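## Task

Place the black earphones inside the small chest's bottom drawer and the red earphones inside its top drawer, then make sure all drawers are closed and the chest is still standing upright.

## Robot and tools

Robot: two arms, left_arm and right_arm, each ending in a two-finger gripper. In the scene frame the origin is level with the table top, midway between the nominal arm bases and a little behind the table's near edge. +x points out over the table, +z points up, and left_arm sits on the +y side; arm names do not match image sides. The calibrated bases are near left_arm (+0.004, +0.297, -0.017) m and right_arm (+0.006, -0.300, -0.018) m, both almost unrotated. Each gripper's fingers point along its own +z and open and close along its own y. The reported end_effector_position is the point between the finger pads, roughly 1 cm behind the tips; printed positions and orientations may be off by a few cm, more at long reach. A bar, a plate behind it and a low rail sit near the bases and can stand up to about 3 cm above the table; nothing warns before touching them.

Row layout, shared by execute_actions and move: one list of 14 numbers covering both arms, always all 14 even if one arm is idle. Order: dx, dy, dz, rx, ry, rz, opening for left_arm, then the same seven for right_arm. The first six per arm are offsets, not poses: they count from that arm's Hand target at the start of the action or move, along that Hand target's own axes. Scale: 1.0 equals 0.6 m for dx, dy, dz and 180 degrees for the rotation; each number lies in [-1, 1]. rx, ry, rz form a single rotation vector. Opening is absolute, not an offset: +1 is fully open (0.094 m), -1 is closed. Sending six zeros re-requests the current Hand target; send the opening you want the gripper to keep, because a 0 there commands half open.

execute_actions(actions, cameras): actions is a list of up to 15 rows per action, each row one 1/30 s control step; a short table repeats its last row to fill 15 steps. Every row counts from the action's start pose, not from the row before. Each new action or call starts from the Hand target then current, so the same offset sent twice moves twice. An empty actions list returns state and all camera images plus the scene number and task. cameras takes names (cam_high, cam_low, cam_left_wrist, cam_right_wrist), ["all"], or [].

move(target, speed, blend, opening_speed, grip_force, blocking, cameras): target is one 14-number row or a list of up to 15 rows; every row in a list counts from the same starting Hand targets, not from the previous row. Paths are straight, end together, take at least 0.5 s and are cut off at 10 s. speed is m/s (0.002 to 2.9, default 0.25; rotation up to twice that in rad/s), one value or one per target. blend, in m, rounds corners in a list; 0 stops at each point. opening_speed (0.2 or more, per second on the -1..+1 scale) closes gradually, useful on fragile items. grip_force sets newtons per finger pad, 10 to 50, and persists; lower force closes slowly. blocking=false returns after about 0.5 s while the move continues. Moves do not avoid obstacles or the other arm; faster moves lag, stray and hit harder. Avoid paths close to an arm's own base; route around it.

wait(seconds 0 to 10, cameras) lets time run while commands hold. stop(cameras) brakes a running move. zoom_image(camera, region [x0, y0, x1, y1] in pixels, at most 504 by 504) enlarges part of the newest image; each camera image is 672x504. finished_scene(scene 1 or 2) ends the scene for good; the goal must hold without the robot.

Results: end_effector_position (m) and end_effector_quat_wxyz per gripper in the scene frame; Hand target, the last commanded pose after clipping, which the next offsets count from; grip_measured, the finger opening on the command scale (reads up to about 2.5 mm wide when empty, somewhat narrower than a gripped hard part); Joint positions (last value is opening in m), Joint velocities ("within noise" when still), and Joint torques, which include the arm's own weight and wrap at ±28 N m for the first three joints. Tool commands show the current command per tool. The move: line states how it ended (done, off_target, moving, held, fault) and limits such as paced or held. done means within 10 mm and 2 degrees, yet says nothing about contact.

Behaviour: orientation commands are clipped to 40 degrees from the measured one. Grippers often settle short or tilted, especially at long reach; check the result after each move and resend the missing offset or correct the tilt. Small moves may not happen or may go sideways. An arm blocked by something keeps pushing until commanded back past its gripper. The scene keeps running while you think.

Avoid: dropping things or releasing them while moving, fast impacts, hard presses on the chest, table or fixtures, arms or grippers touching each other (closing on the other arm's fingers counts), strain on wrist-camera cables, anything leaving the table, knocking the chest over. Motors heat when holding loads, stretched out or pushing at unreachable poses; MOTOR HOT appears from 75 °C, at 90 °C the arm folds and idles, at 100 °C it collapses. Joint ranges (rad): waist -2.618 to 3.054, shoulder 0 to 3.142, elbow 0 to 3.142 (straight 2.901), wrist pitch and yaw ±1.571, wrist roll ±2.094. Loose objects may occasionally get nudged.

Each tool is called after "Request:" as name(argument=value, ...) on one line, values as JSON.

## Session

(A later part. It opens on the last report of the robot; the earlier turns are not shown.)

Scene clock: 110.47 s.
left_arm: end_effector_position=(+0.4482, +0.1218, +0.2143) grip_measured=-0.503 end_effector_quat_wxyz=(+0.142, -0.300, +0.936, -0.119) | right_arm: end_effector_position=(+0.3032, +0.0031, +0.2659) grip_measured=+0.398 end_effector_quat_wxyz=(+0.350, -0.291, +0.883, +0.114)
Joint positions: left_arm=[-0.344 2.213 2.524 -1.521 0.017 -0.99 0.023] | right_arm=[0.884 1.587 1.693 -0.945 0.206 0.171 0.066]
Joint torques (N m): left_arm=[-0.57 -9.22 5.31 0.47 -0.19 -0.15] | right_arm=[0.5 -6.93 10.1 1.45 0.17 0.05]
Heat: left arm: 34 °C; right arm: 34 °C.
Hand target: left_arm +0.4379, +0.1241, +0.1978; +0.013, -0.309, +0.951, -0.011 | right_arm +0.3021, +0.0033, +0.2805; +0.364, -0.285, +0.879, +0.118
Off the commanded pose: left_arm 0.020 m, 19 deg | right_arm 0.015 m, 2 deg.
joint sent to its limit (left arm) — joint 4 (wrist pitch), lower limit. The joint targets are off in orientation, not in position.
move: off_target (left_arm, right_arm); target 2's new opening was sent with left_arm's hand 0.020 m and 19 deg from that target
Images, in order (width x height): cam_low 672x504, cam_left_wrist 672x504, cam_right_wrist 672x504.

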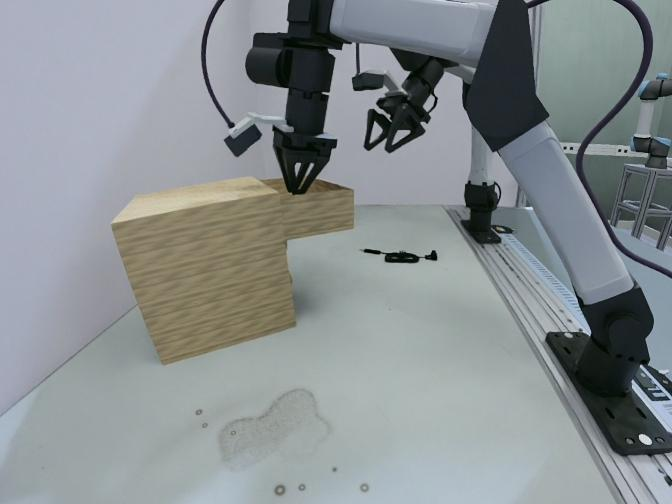

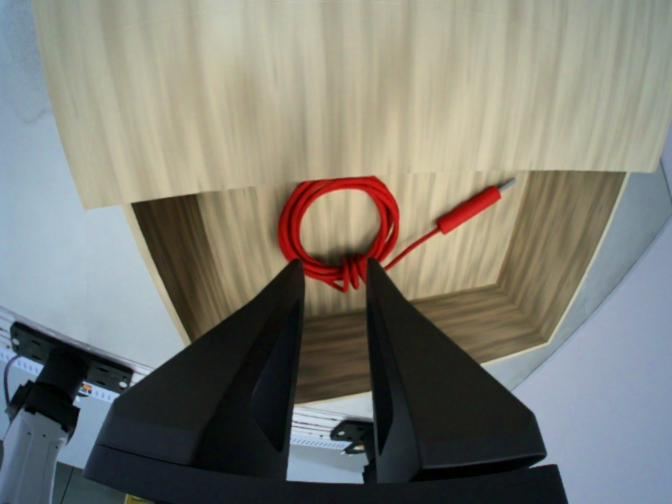

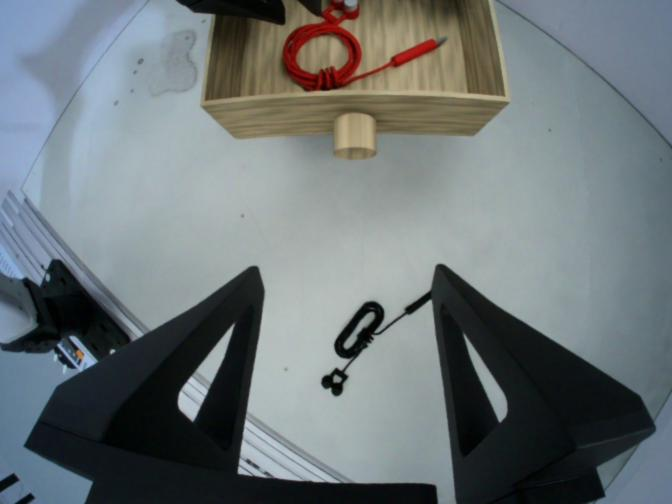

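Request:
move(target=[[0.0,0,-0.2,0,0,0,-0.5,0,0,0,0,0,0,0.4],[0.168,0.443,-0.17,0,0,0,-0.5,0.0236,0,0.2436,0,0,0,0.3],[0.168,0.443,-0.17,0,0,0,-0.5,0.0236,0,0.2436,0,0,0,-0.6],[0.168,0.443,-0.17,0,0,0,-0.5,-0.1036,0,0.3708,0,0,0,-0.6]], speed=[0.2,0.3,0.1,0.08], opening_speed=1.2, cameras=["cam_left_wrist","cam_right_wrist","cam_low","cam_high"])

Scene clock: 123.57 s.
left_arm: end_effector_position=(+0.2070, +0.2767, +0.3007) grip_measured=-0.503 end_effector_quat_wxyz=(+0.269, -0.302, +0.906, -0.124) | right_arm: end_effector_position=(+0.4682, +0.1192, +0.1792) grip_measured=-0.430 end_effector_quat_wxyz=(+0.384, -0.275, +0.873, +0.118)
Joint positions: left_arm=[-0.043 1.063 1.598 -1.521 0.032 -0.719 0.023] | right_arm=[0.775 2.316 2.296 -0.735 0.161 0.096 0.027]
Joint torques (N m): left_arm=[0.38 -0.39 4.89 0.82 -0.25 0.11] | right_arm=[-0.5 -9.42 10.19 1.3 -0.22 -0.01]
Heat: left arm: 34 °C; right arm: 34 °C.
Hand target: left_arm +0.1968, +0.2808, +0.2902; +0.013, -0.309, +0.951, -0.011 | right_arm +0.4650, +0.1215, +0.1670; +0.364, -0.286, +0.879, +0.118
Off the commanded pose: left_arm 0.015 m, 33 deg | right_arm 0.013 m, 3 deg.
joint sent to its limit (left arm) — joint 4 (wrist pitch), lower limit. The joint targets are off in orientation, not in position.
move: off_target (left_arm, right_arm)

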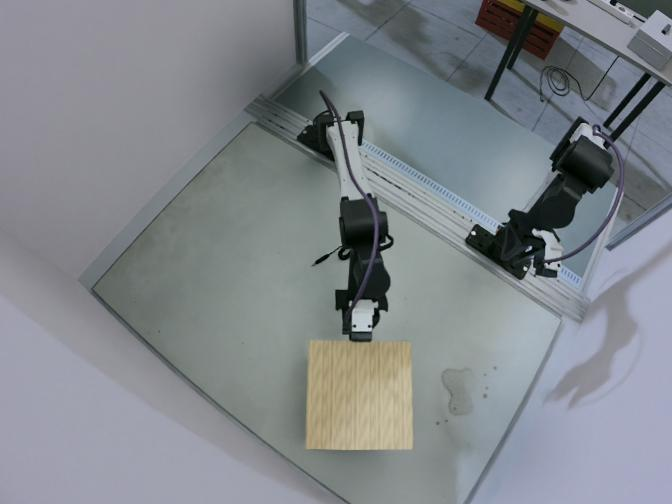

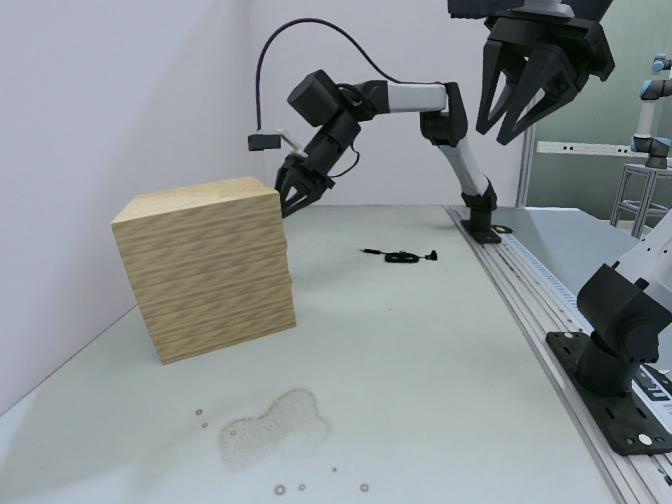

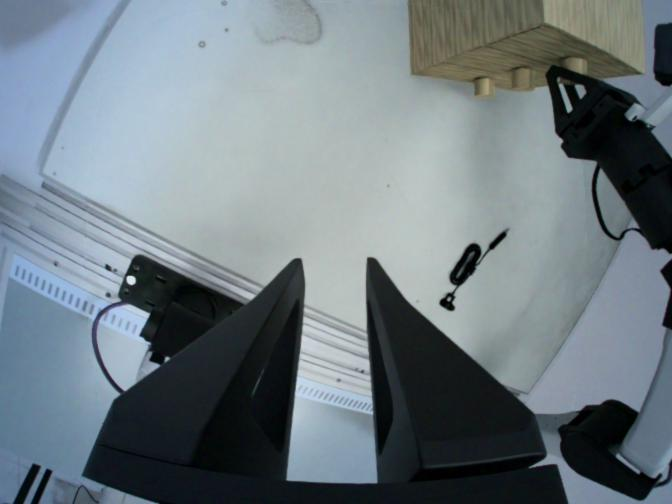

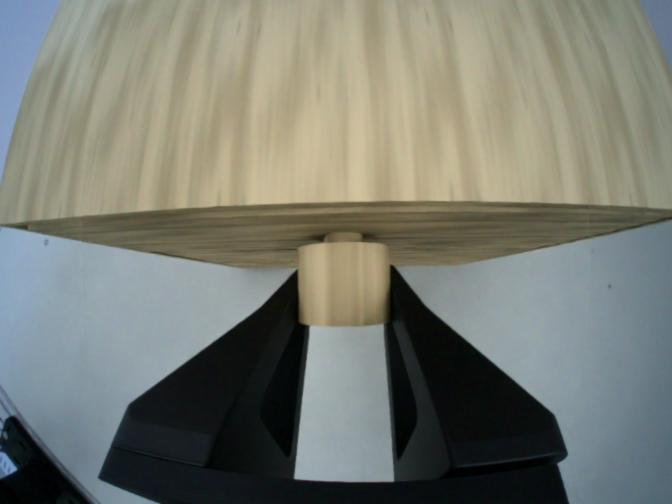

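Request:
zoom_image(camera="cam_left_wrist", region=[400, 0, 660, 110])

Request:
zoom_image(camera="cam_right_wrist", region=[0, 150, 672, 340])

Scaled by 1.938 from the camera's 672x504 image, which has a finer 960x720 frame.

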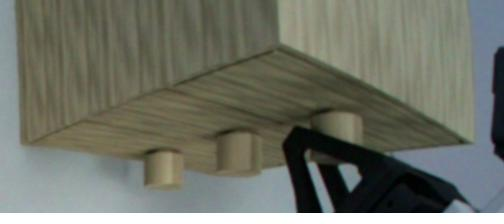

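Region (0, 150, 672, 340) is 672x190 pixels. A region can be at most 504 by 504 pixels.

Request:
move(target=[[0,0,0,0,0,0,-0.5,-0.0189,0,-0.0047,0,0,0,-0.6],[0,0,0,0,0,0,-0.5,-0.0189,0,-0.0047,0,0,0,0.3],[0,0,0,0,0,0,-0.5,0.0989,0,-0.1225,0,0,0,0.4],[0,0,0,0,0,0,-0.5,0.2238,-0.0056,0.0402,0,-0.183,0,0.5]], speed=[0.05,0.1,0.15,0.2], blend=[0,0,0.01,0], opening_speed=1.5, cameras=["cam_right_wrist","cam_low"])

Scene clock: 139.83 s.
left_arm: end_effector_position=(+0.2070, +0.2767, +0.3007) grip_measured=-0.503 end_effector_quat_wxyz=(+0.269, -0.302, +0.906, -0.124) | right_arm: end_effector_position=(+0.4032, +0.0751, +0.0597) grip_measured=+0.498 end_effector_quat_wxyz=(+0.596, -0.241, +0.739, +0.200)
Joint positions: left_arm=[-0.043 1.063 1.598 -1.521 0.032 -0.719 0.023] | right_arm=[0.803 2.146 0.936 0.994 0.184 0.013 0.07]
Joint torques (N m): left_arm=[0.39 -0.39 4.88 0.82 -0.25 0.12] | right_arm=[-0.44 -7.69 5.65 2.09 0.04 -0.05]
Heat: left arm: 33 °C; right arm: 36 °C.
Hand target: left_arm +0.1968, +0.2808, +0.2902; +0.013, -0.309, +0.951, -0.011 | right_arm +0.4039, +0.0730, +0.0550; +0.598, -0.240, +0.739, +0.194
Off the commanded pose: left_arm 0.015 m, 33 deg | right_arm 0.005 m, 1 deg.
joint sent to its limit (left arm) — joint 4 (wrist pitch), lower limit. The joint targets are off in orientation, not in position.
move: off_target (left_arm); blend cut to 0 m at target 3; target 3's new opening was sent with right_arm's hand 0.012 m and 2 deg from that target
Images, in order (width x height): cam_low 672x504, cam_right_wrist 672x504.

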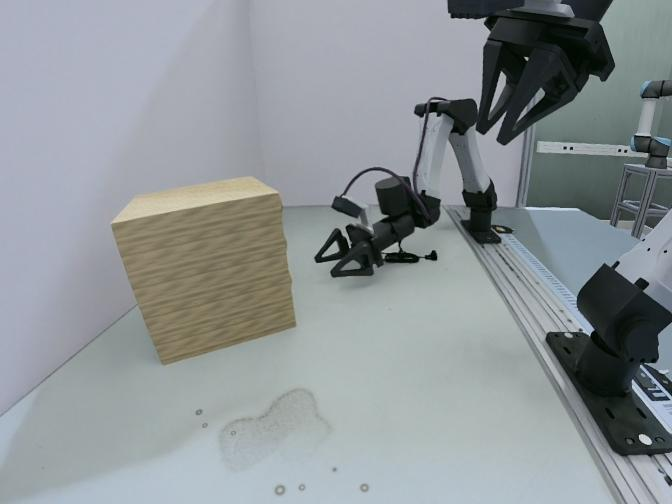

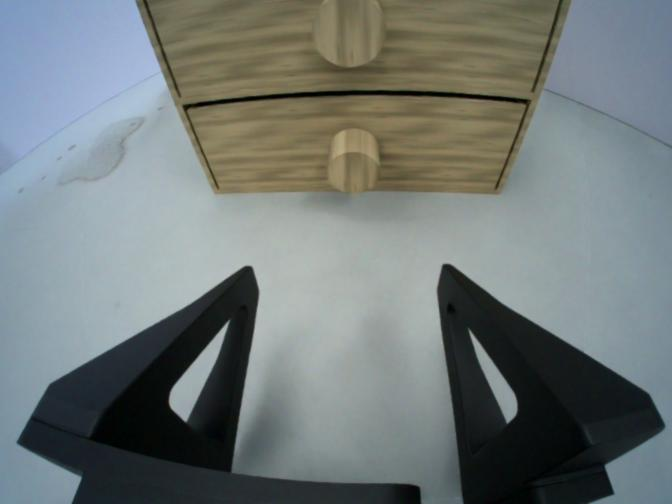

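Request:
move(target=[0,0,0,0,0,0,-0.5,0.02,-0.006,0.133,0,0,0,0.5], speed=0.12, cameras=["cam_right_wrist"])

Scene clock: 144.57 s.
left_arm: end_effector_position=(+0.2070, +0.2767, +0.3007) grip_measured=-0.503 end_effector_quat_wxyz=(+0.269, -0.302, +0.906, -0.124) | right_arm: end_effector_position=(+0.4667, +0.1093, +0.0389) grip_measured=+0.498 end_effector_quat_wxyz=(+0.611, -0.226, +0.733, +0.196)
Joint positions: left_arm=[-0.043 1.063 1.598 -1.521 0.032 -0.719 0.023] | right_arm=[0.761 2.395 1.273 0.944 0.171 0.008 0.07]
Joint torques (N m): left_arm=[0.39 -0.39 4.88 0.82 -0.25 0.12] | right_arm=[-0.57 -9.02 8.31 1.66 -0.22 -0.11]
Heat: left arm: 33 °C; right arm: 35 °C.
Hand target: left_arm +0.1968, +0.2808, +0.2902; +0.013, -0.309, +0.951, -0.011 | right_arm +0.4672, +0.1145, +0.0266; +0.598, -0.240, +0.739, +0.194
Off the commanded pose: left_arm 0.015 m, 33 deg | right_arm 0.013 m, 2 deg.
joint sent to its limit (left arm) — joint 4 (wrist pitch), lower limit. The joint targets are off in orientation, not in position.
move: off_target (left_arm, right_arm)
Images, in order (width x height): cam_right_wrist 672x504.

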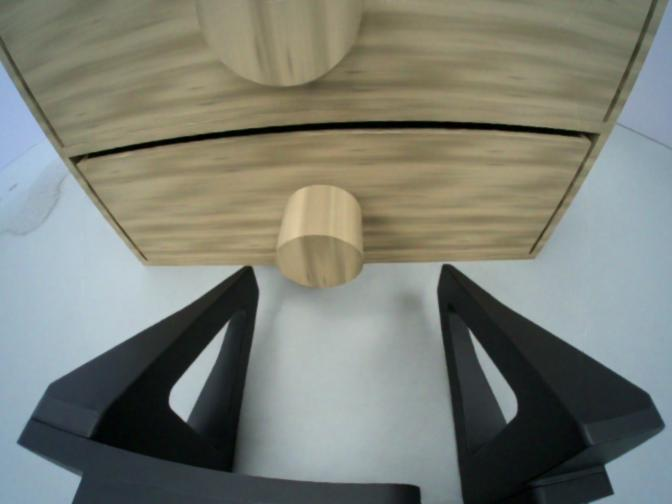

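Request:
move(target=[0,0,0,0,0,0,-0.5,-0.0423,0.0167,0.0115,0,0,0,0.5], speed=0.08, cameras=["cam_right_wrist","cam_low"])

Scene clock: 148.37 s.
left_arm: end_effector_position=(+0.2070, +0.2767, +0.3007) grip_measured=-0.503 end_effector_quat_wxyz=(+0.269, -0.302, +0.906, -0.124) | right_arm: end_effector_position=(+0.4704, +0.1197, +0.0366) grip_measured=+0.498 end_effector_quat_wxyz=(+0.591, -0.238, +0.747, +0.189)
Joint positions: left_arm=[-0.043 1.063 1.598 -1.521 0.032 -0.719 0.023] | right_arm=[0.769 2.395 1.34 0.82 0.171 0.008 0.07]
Joint torques (N m): left_arm=[0.39 -0.39 4.88 0.82 -0.25 0.12] | right_arm=[0.49 -11.43 9.29 1.85 -0.08 -0.1]
Heat: left arm: 33 °C; right arm: 35 °C.
Hand target: left_arm +0.1968, +0.2808, +0.2902; +0.013, -0.309, +0.951, -0.011 | right_arm +0.4711, +0.1296, +0.0499; +0.598, -0.240, +0.739, +0.194
Off the commanded pose: left_arm 0.015 m, 33 deg | right_arm 0.017 m, 1 deg.
joint sent to its limit (left arm) — joint 4 (wrist pitch), lower limit. The joint targets are off in orientation, not in position.
move: off_target (left_arm, right_arm)
Images, in order (width x height): cam_low 672x504, cam_right_wrist 672x504.

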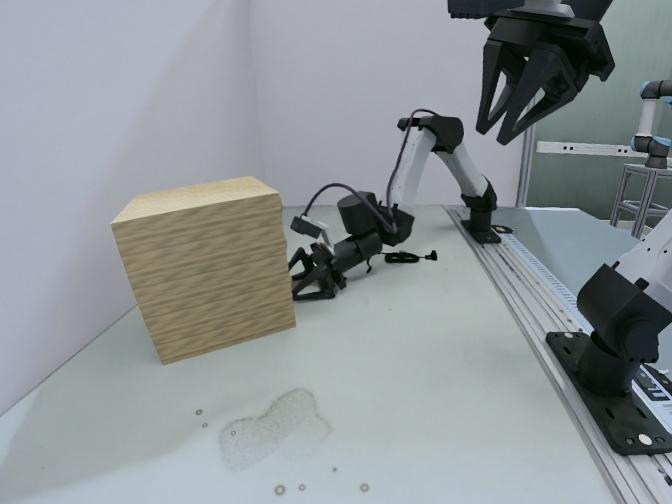

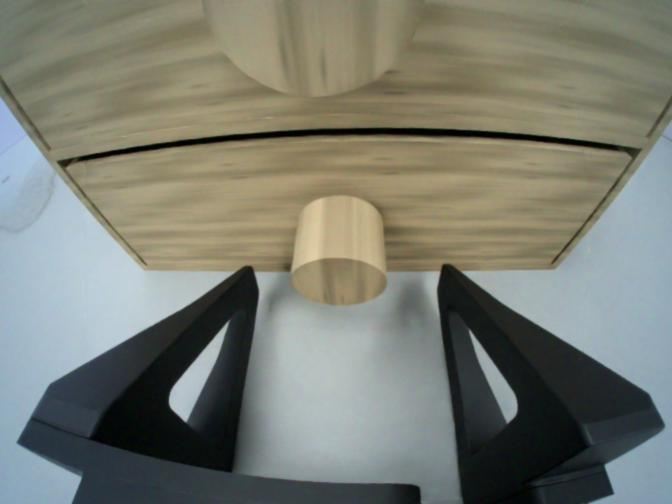

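Request:
move(target=[[0,0,0,0,0,0,-0.5,-0.0196,0.006,-0.003,0,0,0,0.5],[0,0,0,0,0,0,-0.5,-0.0196,0.006,-0.003,0,0,0,-0.6],[0,0,0,0,0,0,-0.5,0.0185,0.006,-0.182,0,0,0,-0.6]], speed=[0.05,0.08,0.08], opening_speed=1.0, cameras=["cam_right_wrist","cam_low"])

Scene clock: 180.10 s.
left_arm: end_effector_position=(+0.2070, +0.2767, +0.3007) grip_measured=-0.503 end_effector_quat_wxyz=(+0.269, -0.302, +0.906, -0.124) | right_arm: end_effector_position=(+0.3831, +0.0631, +0.0326) grip_measured=-0.500 end_effector_quat_wxyz=(+0.571, -0.248, +0.762, +0.180)
Joint positions: left_arm=[-0.043 1.063 1.598 -1.521 0.032 -0.719 0.023] | right_arm=[0.827 2.137 0.856 0.986 0.223 0.023 0.024]
Joint torques (N m): left_arm=[0.38 -0.38 4.9 0.82 -0.25 0.12] | right_arm=[0.73 -11.58 4.78 2.43 0.09 -0.11]
Heat: left arm: 32 °C; right arm: 42 °C.
Hand target: left_arm +0.1968, +0.2808, +0.2902; +0.013, -0.309, +0.951, -0.011 | right_arm +0.3806, +0.0684, +0.0619; +0.598, -0.240, +0.739, +0.194
Off the commanded pose: left_arm 0.015 m, 33 deg | right_arm 0.030 m, 4 deg.
joint sent to its limit (left arm) — joint 4 (wrist pitch), lower limit. The joint targets are off in orientation, not in position.
move: off_target (left_arm, right_arm); target 2's new opening was sent with right_arm's hand 0.028 m and 2 deg from that target
Images, in order (width x height): cam_low 672x504, cam_right_wrist 672x504.

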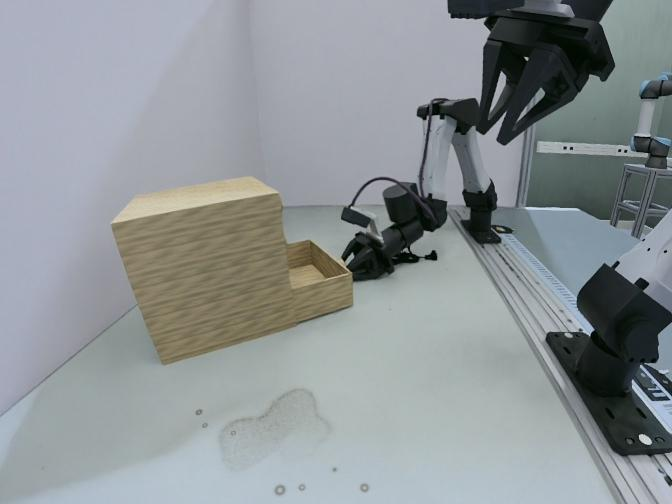

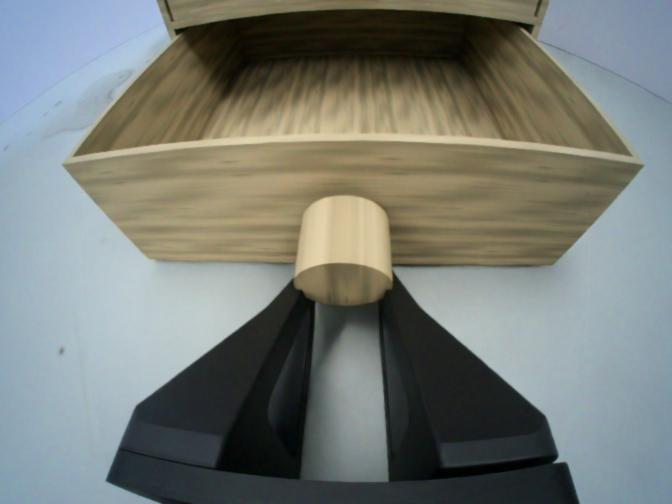

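Request:
move(target=[[0,0,0,0,0,0,-0.5,0.0408,0,0.0087,0,0,0,-0.6],[0,0,0,0,0,0,-0.5,0.0408,0,0.0087,0,0,0,0.3],[0,0,0,0,0,0,-0.5,0.065,0,-0.1055,0,0,0,0.3],[0,0,0,0,0,0,-0.5,-0.18,0,-0.157,0,0,0,0.3],[0,0,0,0,0,0,-0.5,-0.033,-0.019,-0.39,0.1355,0.4177,0.1676,0.3]], speed=[0.08,0.1,0.15,0.25,0.3], blend=[0,0,0.01,0.04,0], opening_speed=1.5, cameras=["cam_right_wrist","cam_low"])

Scene clock: 194.90 s.
left_arm: end_effector_position=(+0.2070, +0.2767, +0.3007) grip_measured=-0.503 end_effector_quat_wxyz=(+0.269, -0.302, +0.906, -0.124) | right_arm: end_effector_position=(+0.2039, -0.0780, +0.1250) grip_measured=+0.298 end_effector_quat_wxyz=(+0.003, -0.006, +1.000, -0.009)
Joint positions: left_arm=[-0.043 1.063 1.598 -1.521 0.032 -0.719 0.023] | right_arm=[0.87 1.689 1.499 -1.4 0.049 0.875 0.061]
Joint torques (N m): left_arm=[0.39 -0.39 4.88 0.82 -0.25 0.11] | right_arm=[-0.81 -5.38 9.57 0.12 -0.13 0.09]
Heat: left arm: 32 °C; right arm: 40 °C.
Hand target: left_arm +0.1968, +0.2808, +0.2902; +0.013, -0.309, +0.951, -0.011 | right_arm +0.2055, -0.0728, +0.1302; +0.000, +0.000, +1.000, +0.000
Off the commanded pose: left_arm 0.015 m, 33 deg | right_arm 0.008 m, 1 deg.
joint sent to its limit (left arm) — joint 4 (wrist pitch), lower limit. The joint targets are off in orientation, not in position.
move: off_target (left_arm)
Images, in order (width x height): cam_low 672x504, cam_right_wrist 672x504.

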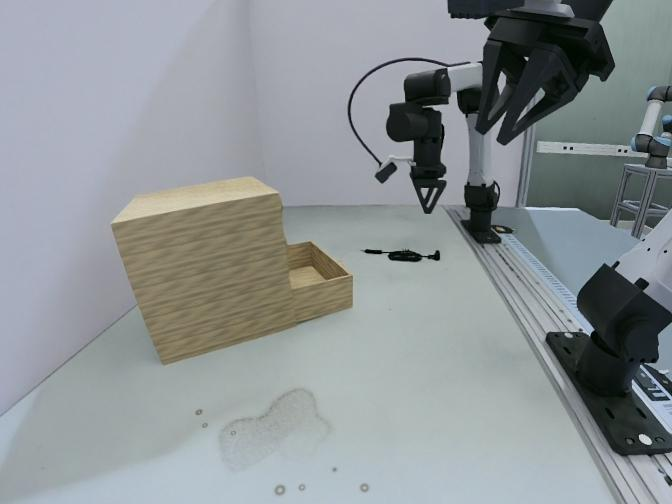

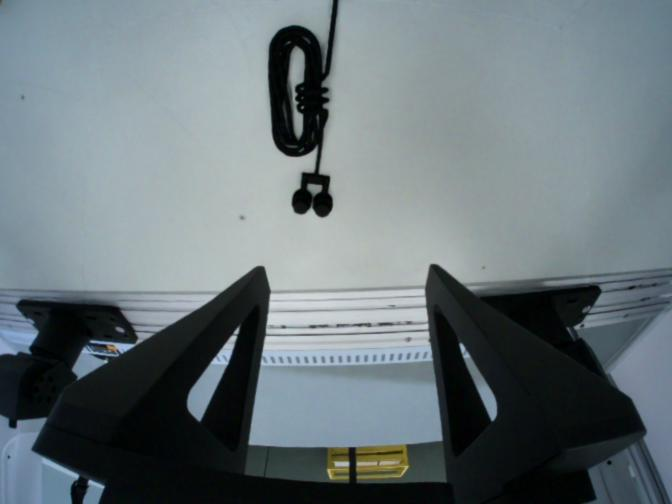

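Request:
move(target=[0,0,0,0,0,0,-0.5,-0.048,0.043,0.125,0,0,0,0.3], speed=0.2, cameras=["cam_right_wrist"])

Scene clock: 199.37 s.
left_arm: end_effector_position=(+0.2070, +0.2767, +0.3007) grip_measured=-0.503 end_effector_quat_wxyz=(+0.269, -0.302, +0.906, -0.124) | right_arm: end_effector_position=(+0.2353, -0.0495, +0.0585) grip_measured=+0.298 end_effector_quat_wxyz=(+0.005, +0.002, +1.000, -0.007)
Joint positions: left_arm=[-0.043 1.063 1.598 -1.521 0.032 -0.719 0.023] | right_arm=[0.845 1.858 1.438 -1.163 0.049 0.866 0.061]
Joint torques (N m): left_arm=[0.39 -0.4 4.86 0.82 -0.25 0.11] | right_arm=[-0.51 -7.21 5.85 0.37 -0.14 -0.13]
Heat: left arm: 32 °C; right arm: 39 °C.
Hand target: left_arm +0.1968, +0.2808, +0.2902; +0.013, -0.309, +0.951, -0.011 | right_arm +0.2343, -0.0470, +0.0552; +0.000, +0.000, +1.000, +0.000
Off the commanded pose: left_arm 0.015 m, 33 deg | right_arm 0.004 m, 1 deg.
joint sent to its limit (left arm) — joint 4 (wrist pitch), lower limit. The joint targets are off in orientation, not in position.
move: off_target (left_arm)
Images, in order (width x height): cam_right_wrist 672x504.

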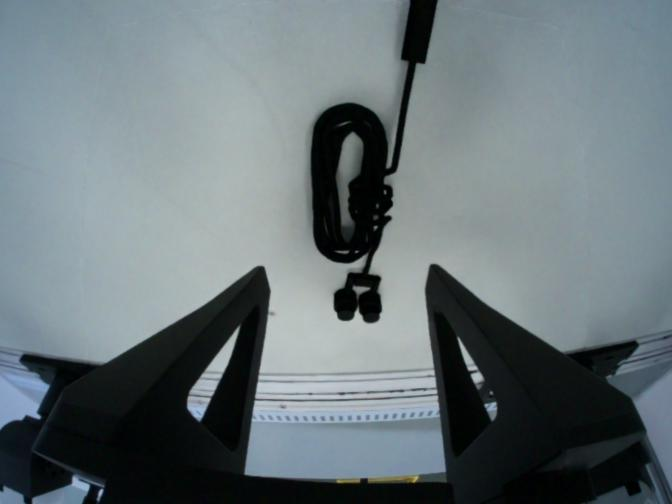

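Request:
move(target=[[0,0,0,0,0,0,-0.5,-0.007,0.0,0.0735,0,0,0,0.3],[0,0,0,0,0,0,-0.5,-0.007,0.0,0.0735,0,0,0,-1],[0,0,0,0,0,0,-0.5,-0.007,0.0,-0.12,0,0,0,-1]], speed=[0.08,0.1,0.12], opening_speed=0.8, cameras=["cam_right_wrist","cam_low"])

Request:
zoom_image(camera="cam_low", region=[370, 140, 490, 260])

Scene clock: 206.50 s.
left_arm: end_effector_position=(+0.2070, +0.2767, +0.3007) grip_measured=-0.503 end_effector_quat_wxyz=(+0.269, -0.302, +0.906, -0.124) | right_arm: end_effector_position=(+0.2397, -0.0532, +0.1124) grip_measured=-0.844 end_effector_quat_wxyz=(-0.008, +0.001, +1.000, -0.019)
Joint positions: left_arm=[-0.043 1.063 1.598 -1.521 0.032 -0.719 0.023] | right_arm=[0.832 1.881 1.682 -1.42 0.046 0.852 0.007]
Joint torques (N m): left_arm=[0.39 -0.39 4.88 0.82 -0.25 0.11] | right_arm=[0.39 -9.52 9.4 0.06 -0.08 0.04]
Heat: left arm: 32 °C; right arm: 37 °C.
Hand target: left_arm +0.1968, +0.2808, +0.2902; +0.013, -0.309, +0.951, -0.011 | right_arm +0.2385, -0.0470, +0.1272; +0.000, +0.000, +1.000, +0.000
Off the commanded pose: left_arm 0.015 m, 33 deg | right_arm 0.016 m, 2 deg.
joint sent to its limit (left arm) — joint 4 (wrist pitch), lower limit. The joint targets are off in orientation, not in position.
move: off_target (left_arm, right_arm)
Images, in order (width x height): cam_low 672x504, cam_right_wrist 672x504.

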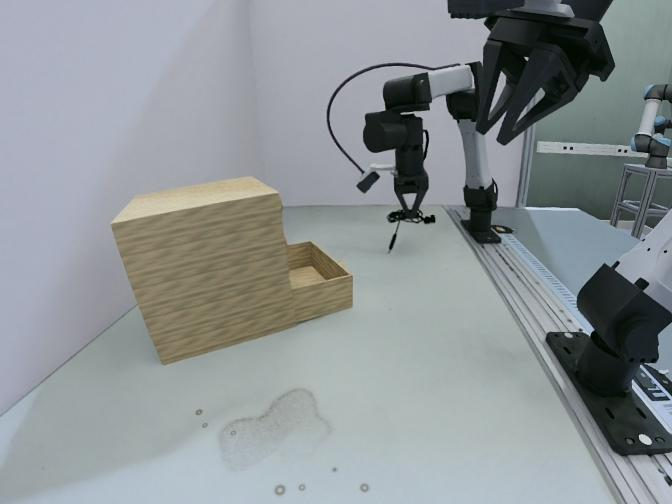

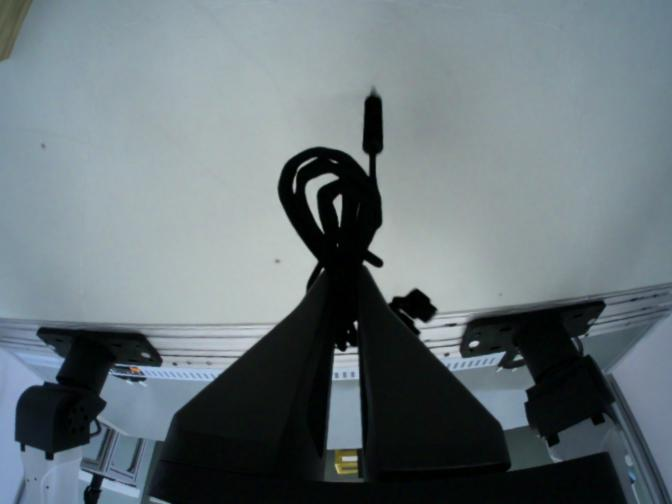

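Scaled by 4.200.

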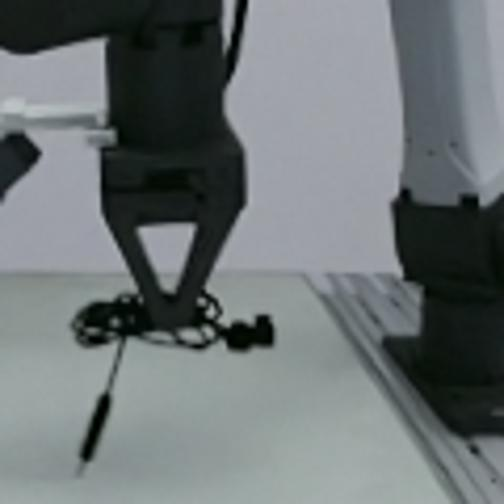

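Request:
move(target=[[0,0,0,0,0,0,-0.5,-0.1025,0.078,-0.138,-0.05,-0.16,-0.08,-1],[0,0,0,0,0,0,-0.5,-0.3275,0.246,-0.1,-0.1132,-0.3486,-0.1778,-1]], speed=0.2, blend=[0.03,0], cameras=["cam_right_wrist","cam_low"])

Request:
zoom_image(camera="cam_low", region=[250, 140, 430, 330])

Scene clock: 218.03 s.
left_arm: end_effector_position=(+0.2070, +0.2767, +0.3007) grip_measured=-0.503 end_effector_quat_wxyz=(+0.269, -0.302, +0.906, -0.124) | right_arm: end_effector_position=(+0.4357, +0.0971, +0.1935) grip_measured=-0.844 end_effector_quat_wxyz=(+0.512, -0.253, +0.805, +0.161)
Joint positions: left_arm=[-0.043 1.063 1.598 -1.521 0.032 -0.719 0.023] | right_arm=[0.801 1.944 1.524 -0.026 0.203 0.058 0.007]
Joint torques (N m): left_arm=[0.38 -0.39 4.88 0.82 -0.25 0.11] | right_arm=[-0.35 -8.7 7.28 2.17 -0.15 -0.06]
Heat: left arm: 32 °C; right arm: 37 °C.
Hand target: left_arm +0.1968, +0.2808, +0.2902; +0.013, -0.309, +0.951, -0.011 | right_arm +0.4349, +0.1007, +0.1873; +0.511, -0.261, +0.802, +0.166
Off the commanded pose: left_arm 0.015 m, 33 deg | right_arm 0.007 m, 1 deg.
joint sent to its limit (left arm) — joint 4 (wrist pitch), lower limit. The joint targets are off in orientation, not in position.
move: off_target (left_arm)
Images, in order (width x height): cam_low 672x504, cam_right_wrist 672x504.

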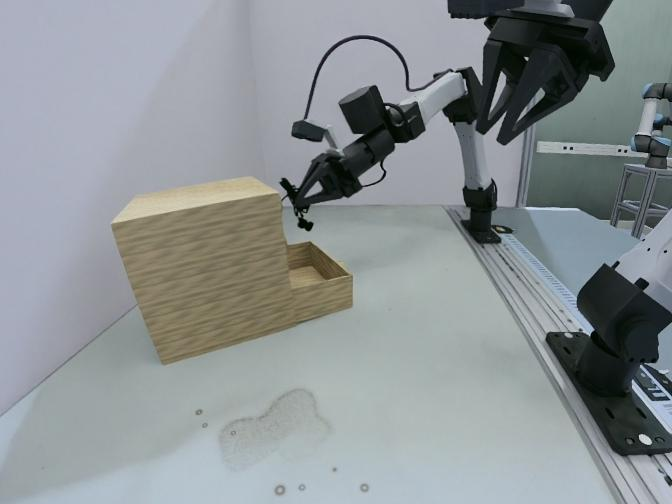

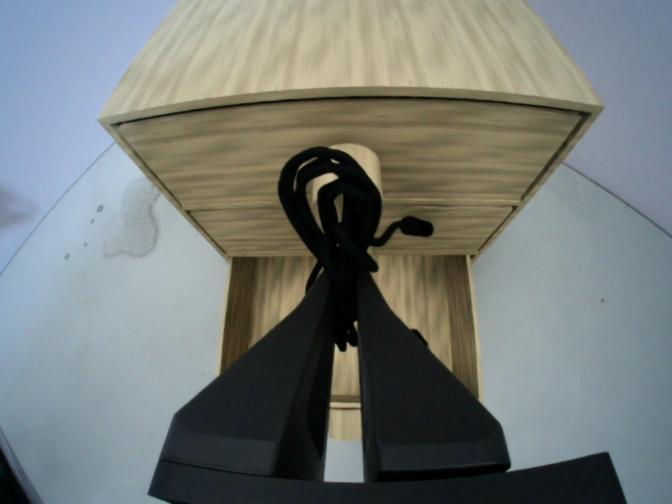

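Scaled by 2.653.

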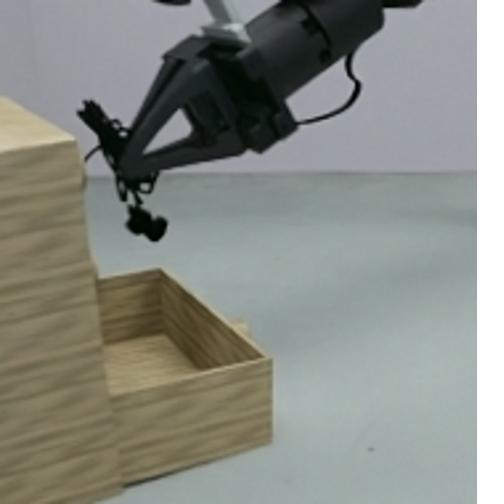

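Request:
move(target=[[0,0,0,0,0,0,-0.5,0.021,0,-0.045,0,0,0,-1],[0,0,0,0,0,0,-0.5,0.146,0,0.022,0,0,0,-1]], speed=0.12, blend=[0.005,0], cameras=["cam_right_wrist","cam_low"])

Request:
zoom_image(camera="cam_low", region=[250, 140, 430, 330])

Scene clock: 222.70 s.
left_arm: end_effector_position=(+0.2070, +0.2767, +0.3007) grip_measured=-0.503 end_effector_quat_wxyz=(+0.269, -0.302, +0.906, -0.124) | right_arm: end_effector_position=(+0.4179, +0.0824, +0.1063) grip_measured=-0.845 end_effector_quat_wxyz=(+0.511, -0.254, +0.805, +0.160)
Joint positions: left_arm=[-0.043 1.063 1.598 -1.521 0.032 -0.719 0.023] | right_arm=[0.801 1.977 1.202 0.325 0.203 0.058 0.007]
Joint torques (N m): left_arm=[0.38 -0.39 4.89 0.82 -0.25 0.11] | right_arm=[0.01 -8.31 6.82 2.21 -0.19 -0.06]
Heat: left arm: 32 °C; right arm: 37 °C.
Hand target: left_arm +0.1968, +0.2808, +0.2902; +0.013, -0.309, +0.951, -0.011 | right_arm +0.4147, +0.0859, +0.1024; +0.511, -0.261, +0.802, +0.166
Off the commanded pose: left_arm 0.015 m, 33 deg | right_arm 0.006 m, 1 deg.
joint sent to its limit (left arm) — joint 4 (wrist pitch), lower limit. The joint targets are off in orientation, not in position.
move: off_target (left_arm)
Images, in order (width x height): cam_low 672x504, cam_right_wrist 672x504.

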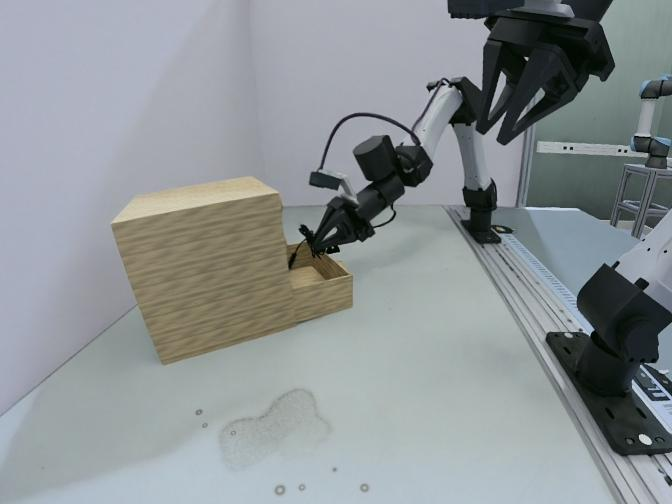

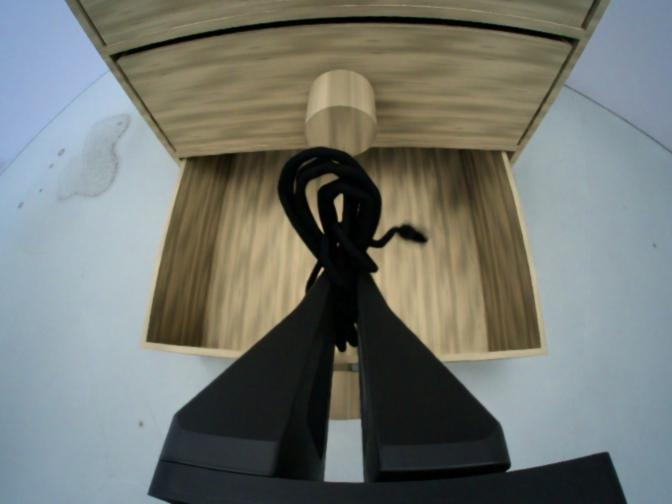

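Scaled by 2.653.

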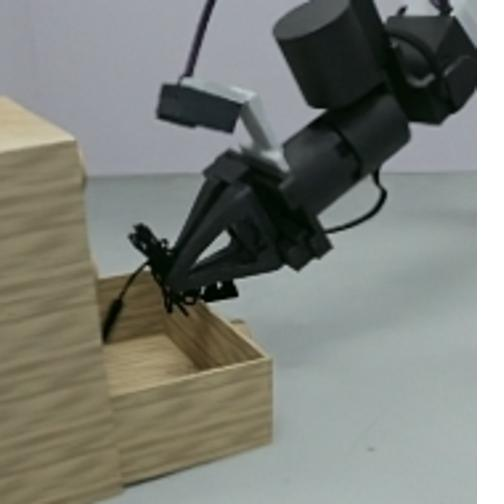

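Request:
move(target=[[0,0,0,0,0,0,-0.5,-0.0755,0,-0.0352,0,0,0,-1],[0,0,0,0,0,0,-0.5,-0.081,0,-0.0045,0,0,0,-1],[0,0,0,0,0,0,-0.5,0.04,0,0.052,0,0,0,-1]], speed=0.1, blend=[0.005,0.003,0], cameras=["cam_right_wrist","cam_low"])

Request:
zoom_image(camera="cam_low", region=[250, 140, 430, 330])

Scene clock: 228.23 s.
left_arm: end_effector_position=(+0.2070, +0.2767, +0.3007) grip_measured=-0.503 end_effector_quat_wxyz=(+0.269, -0.302, +0.906, -0.124) | right_arm: end_effector_position=(+0.4338, +0.0978, +0.0870) grip_measured=-0.845 end_effector_quat_wxyz=(+0.527, -0.248, +0.795, +0.169)
Joint positions: left_arm=[-0.043 1.063 1.598 -1.521 0.032 -0.719 0.023] | right_arm=[0.797 2.092 1.246 0.44 0.198 0.056 0.007]
Joint torques (N m): left_arm=[0.39 -0.39 4.89 0.82 -0.25 0.12] | right_arm=[-0.75 -7.97 6.04 2 -0.18 -0.09]
Heat: left arm: 32 °C; right arm: 36 °C.
Hand target: left_arm +0.1968, +0.2808, +0.2902; +0.013, -0.309, +0.951, -0.011 | right_arm +0.4292, +0.0967, +0.0673; +0.511, -0.261, +0.802, +0.166
Off the commanded pose: left_arm 0.015 m, 33 deg | right_arm 0.020 m, 2 deg.
joint sent to its limit (left arm) — joint 4 (wrist pitch), lower limit. The joint targets are off in orientation, not in position.
move: off_target (left_arm, right_arm)
Images, in order (width x height): cam_low 672x504, cam_right_wrist 672x504.

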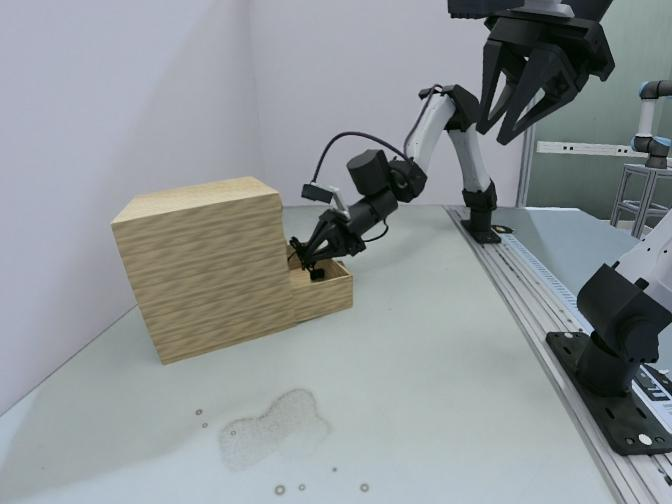

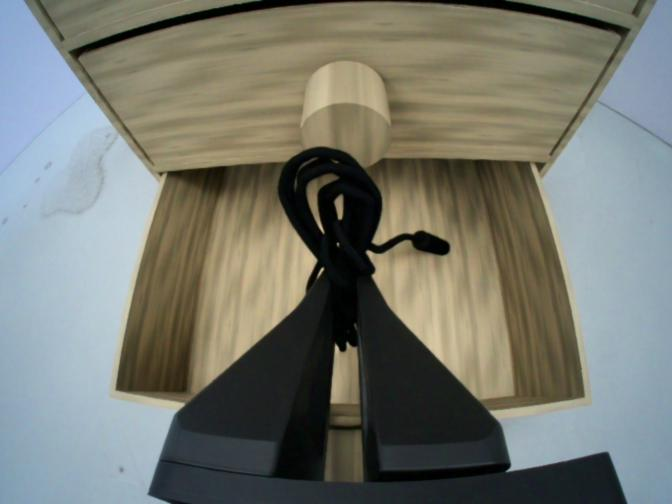

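Scaled by 2.653.

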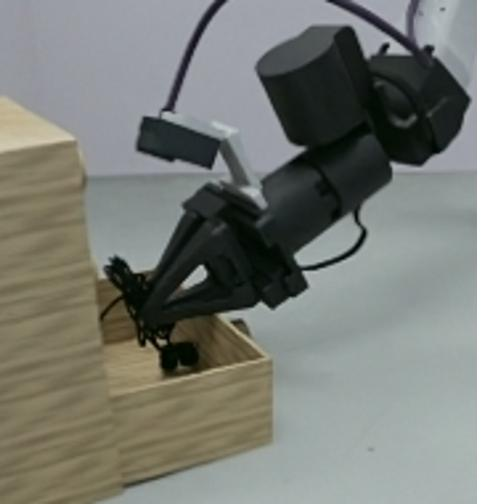

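Request:
move(target=[[0,0,0,0,0,0,-0.5,-0.03,0,-0.014,0,0,0,-1],[0,0,0,0,0,0,-0.5,-0.03,0,-0.014,0,0,0,-0.4],[0,0,0,0,0,0,-0.5,-0.04,0,-0.07,0,0,0,-0.4],[0,0,0,0,0,0,-0.5,-0.19,0,-0.17,0,0,0,-0.4]], speed=[0.06,0.1,0.1,0.2], blend=[0,0,0.01,0], opening_speed=1.0, cameras=["cam_right_wrist","cam_low"])

Request:
zoom_image(camera="cam_low", region=[250, 140, 430, 330])

Scene clock: 234.87 s.
left_arm: end_effector_position=(+0.2070, +0.2767, +0.3007) grip_measured=-0.503 end_effector_quat_wxyz=(+0.269, -0.302, +0.906, -0.124) | right_arm: end_effector_position=(+0.3945, +0.0668, +0.1932) grip_measured=-0.402 end_effector_quat_wxyz=(+0.497, -0.268, +0.810, +0.158)
Joint positions: left_arm=[-0.043 1.063 1.598 -1.521 0.032 -0.719 0.023] | right_arm=[0.817 1.764 1.323 -0.044 0.199 0.055 0.028]
Joint torques (N m): left_arm=[0.39 -0.39 4.89 0.82 -0.25 0.12] | right_arm=[0.32 -9.29 10.71 1.86 0.09 0.06]
Heat: left arm: 32 °C; right arm: 37 °C.
Hand target: left_arm +0.1968, +0.2808, +0.2902; +0.013, -0.309, +0.951, -0.011 | right_arm +0.3935, +0.0706, +0.2139; +0.511, -0.261, +0.802, +0.166
Off the commanded pose: left_arm 0.015 m, 33 deg | right_arm 0.021 m, 2 deg.
joint sent to its limit (left arm) — joint 4 (wrist pitch), lower limit. The joint targets are off in orientation, not in position.
move: off_target (left_arm, right_arm)
Images, in order (width x height): cam_low 672x504, cam_right_wrist 672x504.

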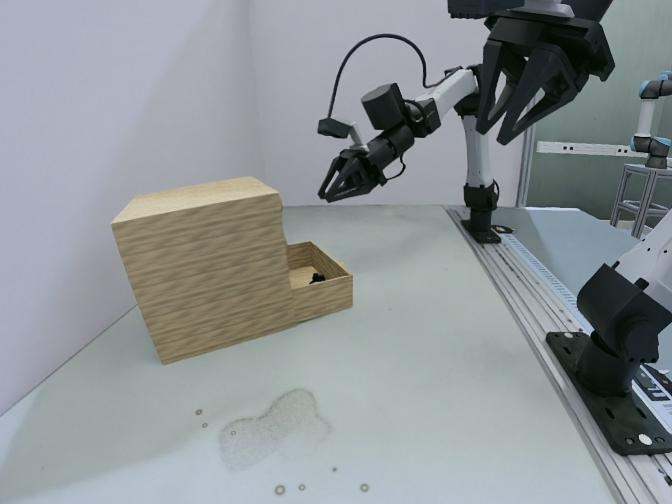

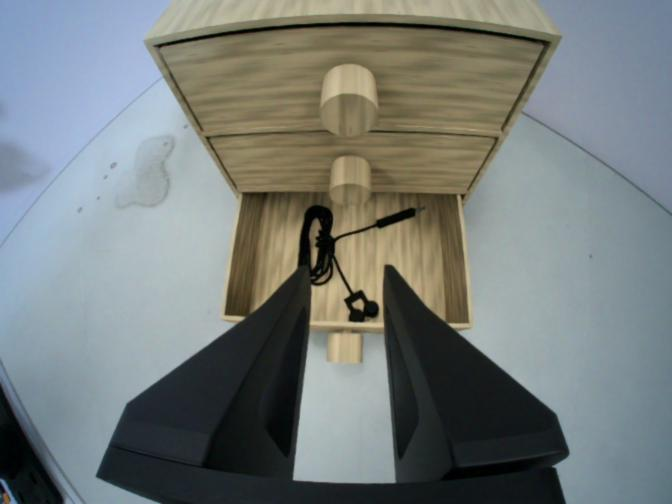

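Scaled by 2.653.

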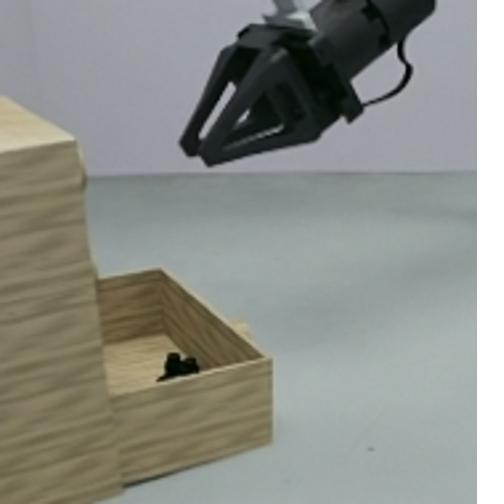

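Request:
move(target=[[0,0,0,0,0,0,-0.5,0.063,0,-0.136,0,-0.03,0,0.4],[0,0,0,0,0,0,-0.5,0.304,0.0073,-0.0056,0,-0.072,0,0.4],[0,0,0,0,0,0,-0.5,0.266,0.004,0.107,0,-0.072,0,0.4]], speed=[0.2,0.2,0.1], blend=[0.02,0.01,0], cameras=["cam_right_wrist","cam_low"])

Scene clock: 240.93 s.
left_arm: end_effector_position=(+0.2070, +0.2767, +0.3007) grip_measured=-0.503 end_effector_quat_wxyz=(+0.269, -0.302, +0.906, -0.124) | right_arm: end_effector_position=(+0.3824, +0.0601, +0.0414) grip_measured=+0.398 end_effector_quat_wxyz=(+0.599, -0.233, +0.743, +0.188)
Joint positions: left_arm=[-0.043 1.063 1.598 -1.521 0.032 -0.719 0.023] | right_arm=[0.829 2.157 0.825 1.112 0.238 0.019 0.066]
Joint torques (N m): left_arm=[0.38 -0.39 4.88 0.82 -0.25 0.12] | right_arm=[-0.31 -7.47 7.6 1.95 -0.21 -0.05]
Heat: left arm: 32 °C; right arm: 36 °C.
Hand target: left_arm +0.1968, +0.2808, +0.2902; +0.013, -0.309, +0.951, -0.011 | right_arm +0.3847, +0.0670, +0.0421; +0.598, -0.240, +0.739, +0.194
Off the commanded pose: left_arm 0.015 m, 33 deg | right_arm 0.007 m, 1 deg.
joint sent to its limit (left arm) — joint 4 (wrist pitch), lower limit. The joint targets are off in orientation, not in position.
move: off_target (left_arm)
Images, in order (width x height): cam_low 672x504, cam_right_wrist 672x504.

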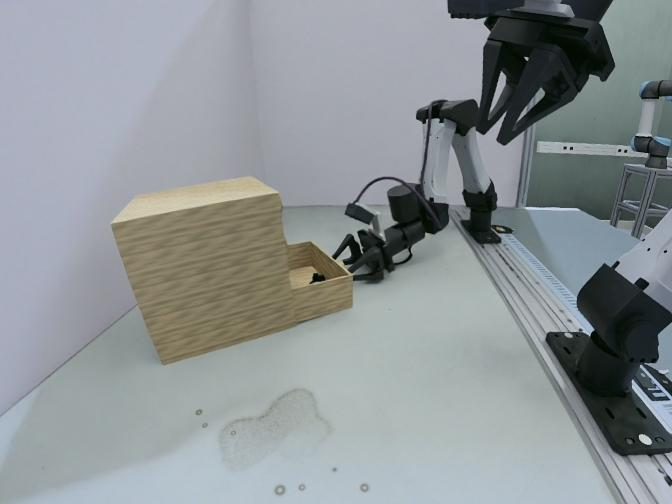

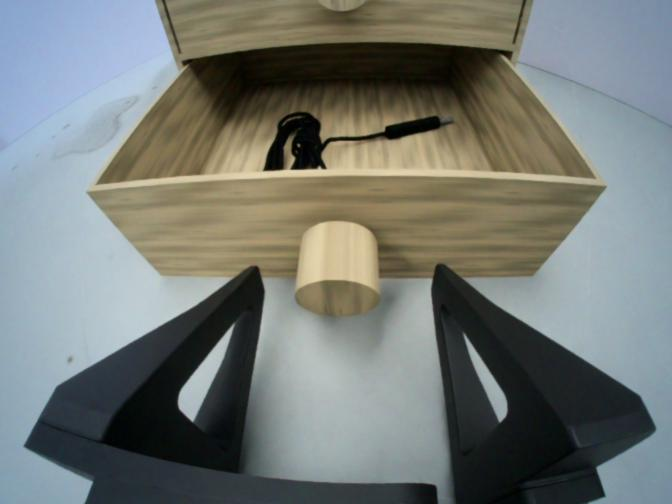

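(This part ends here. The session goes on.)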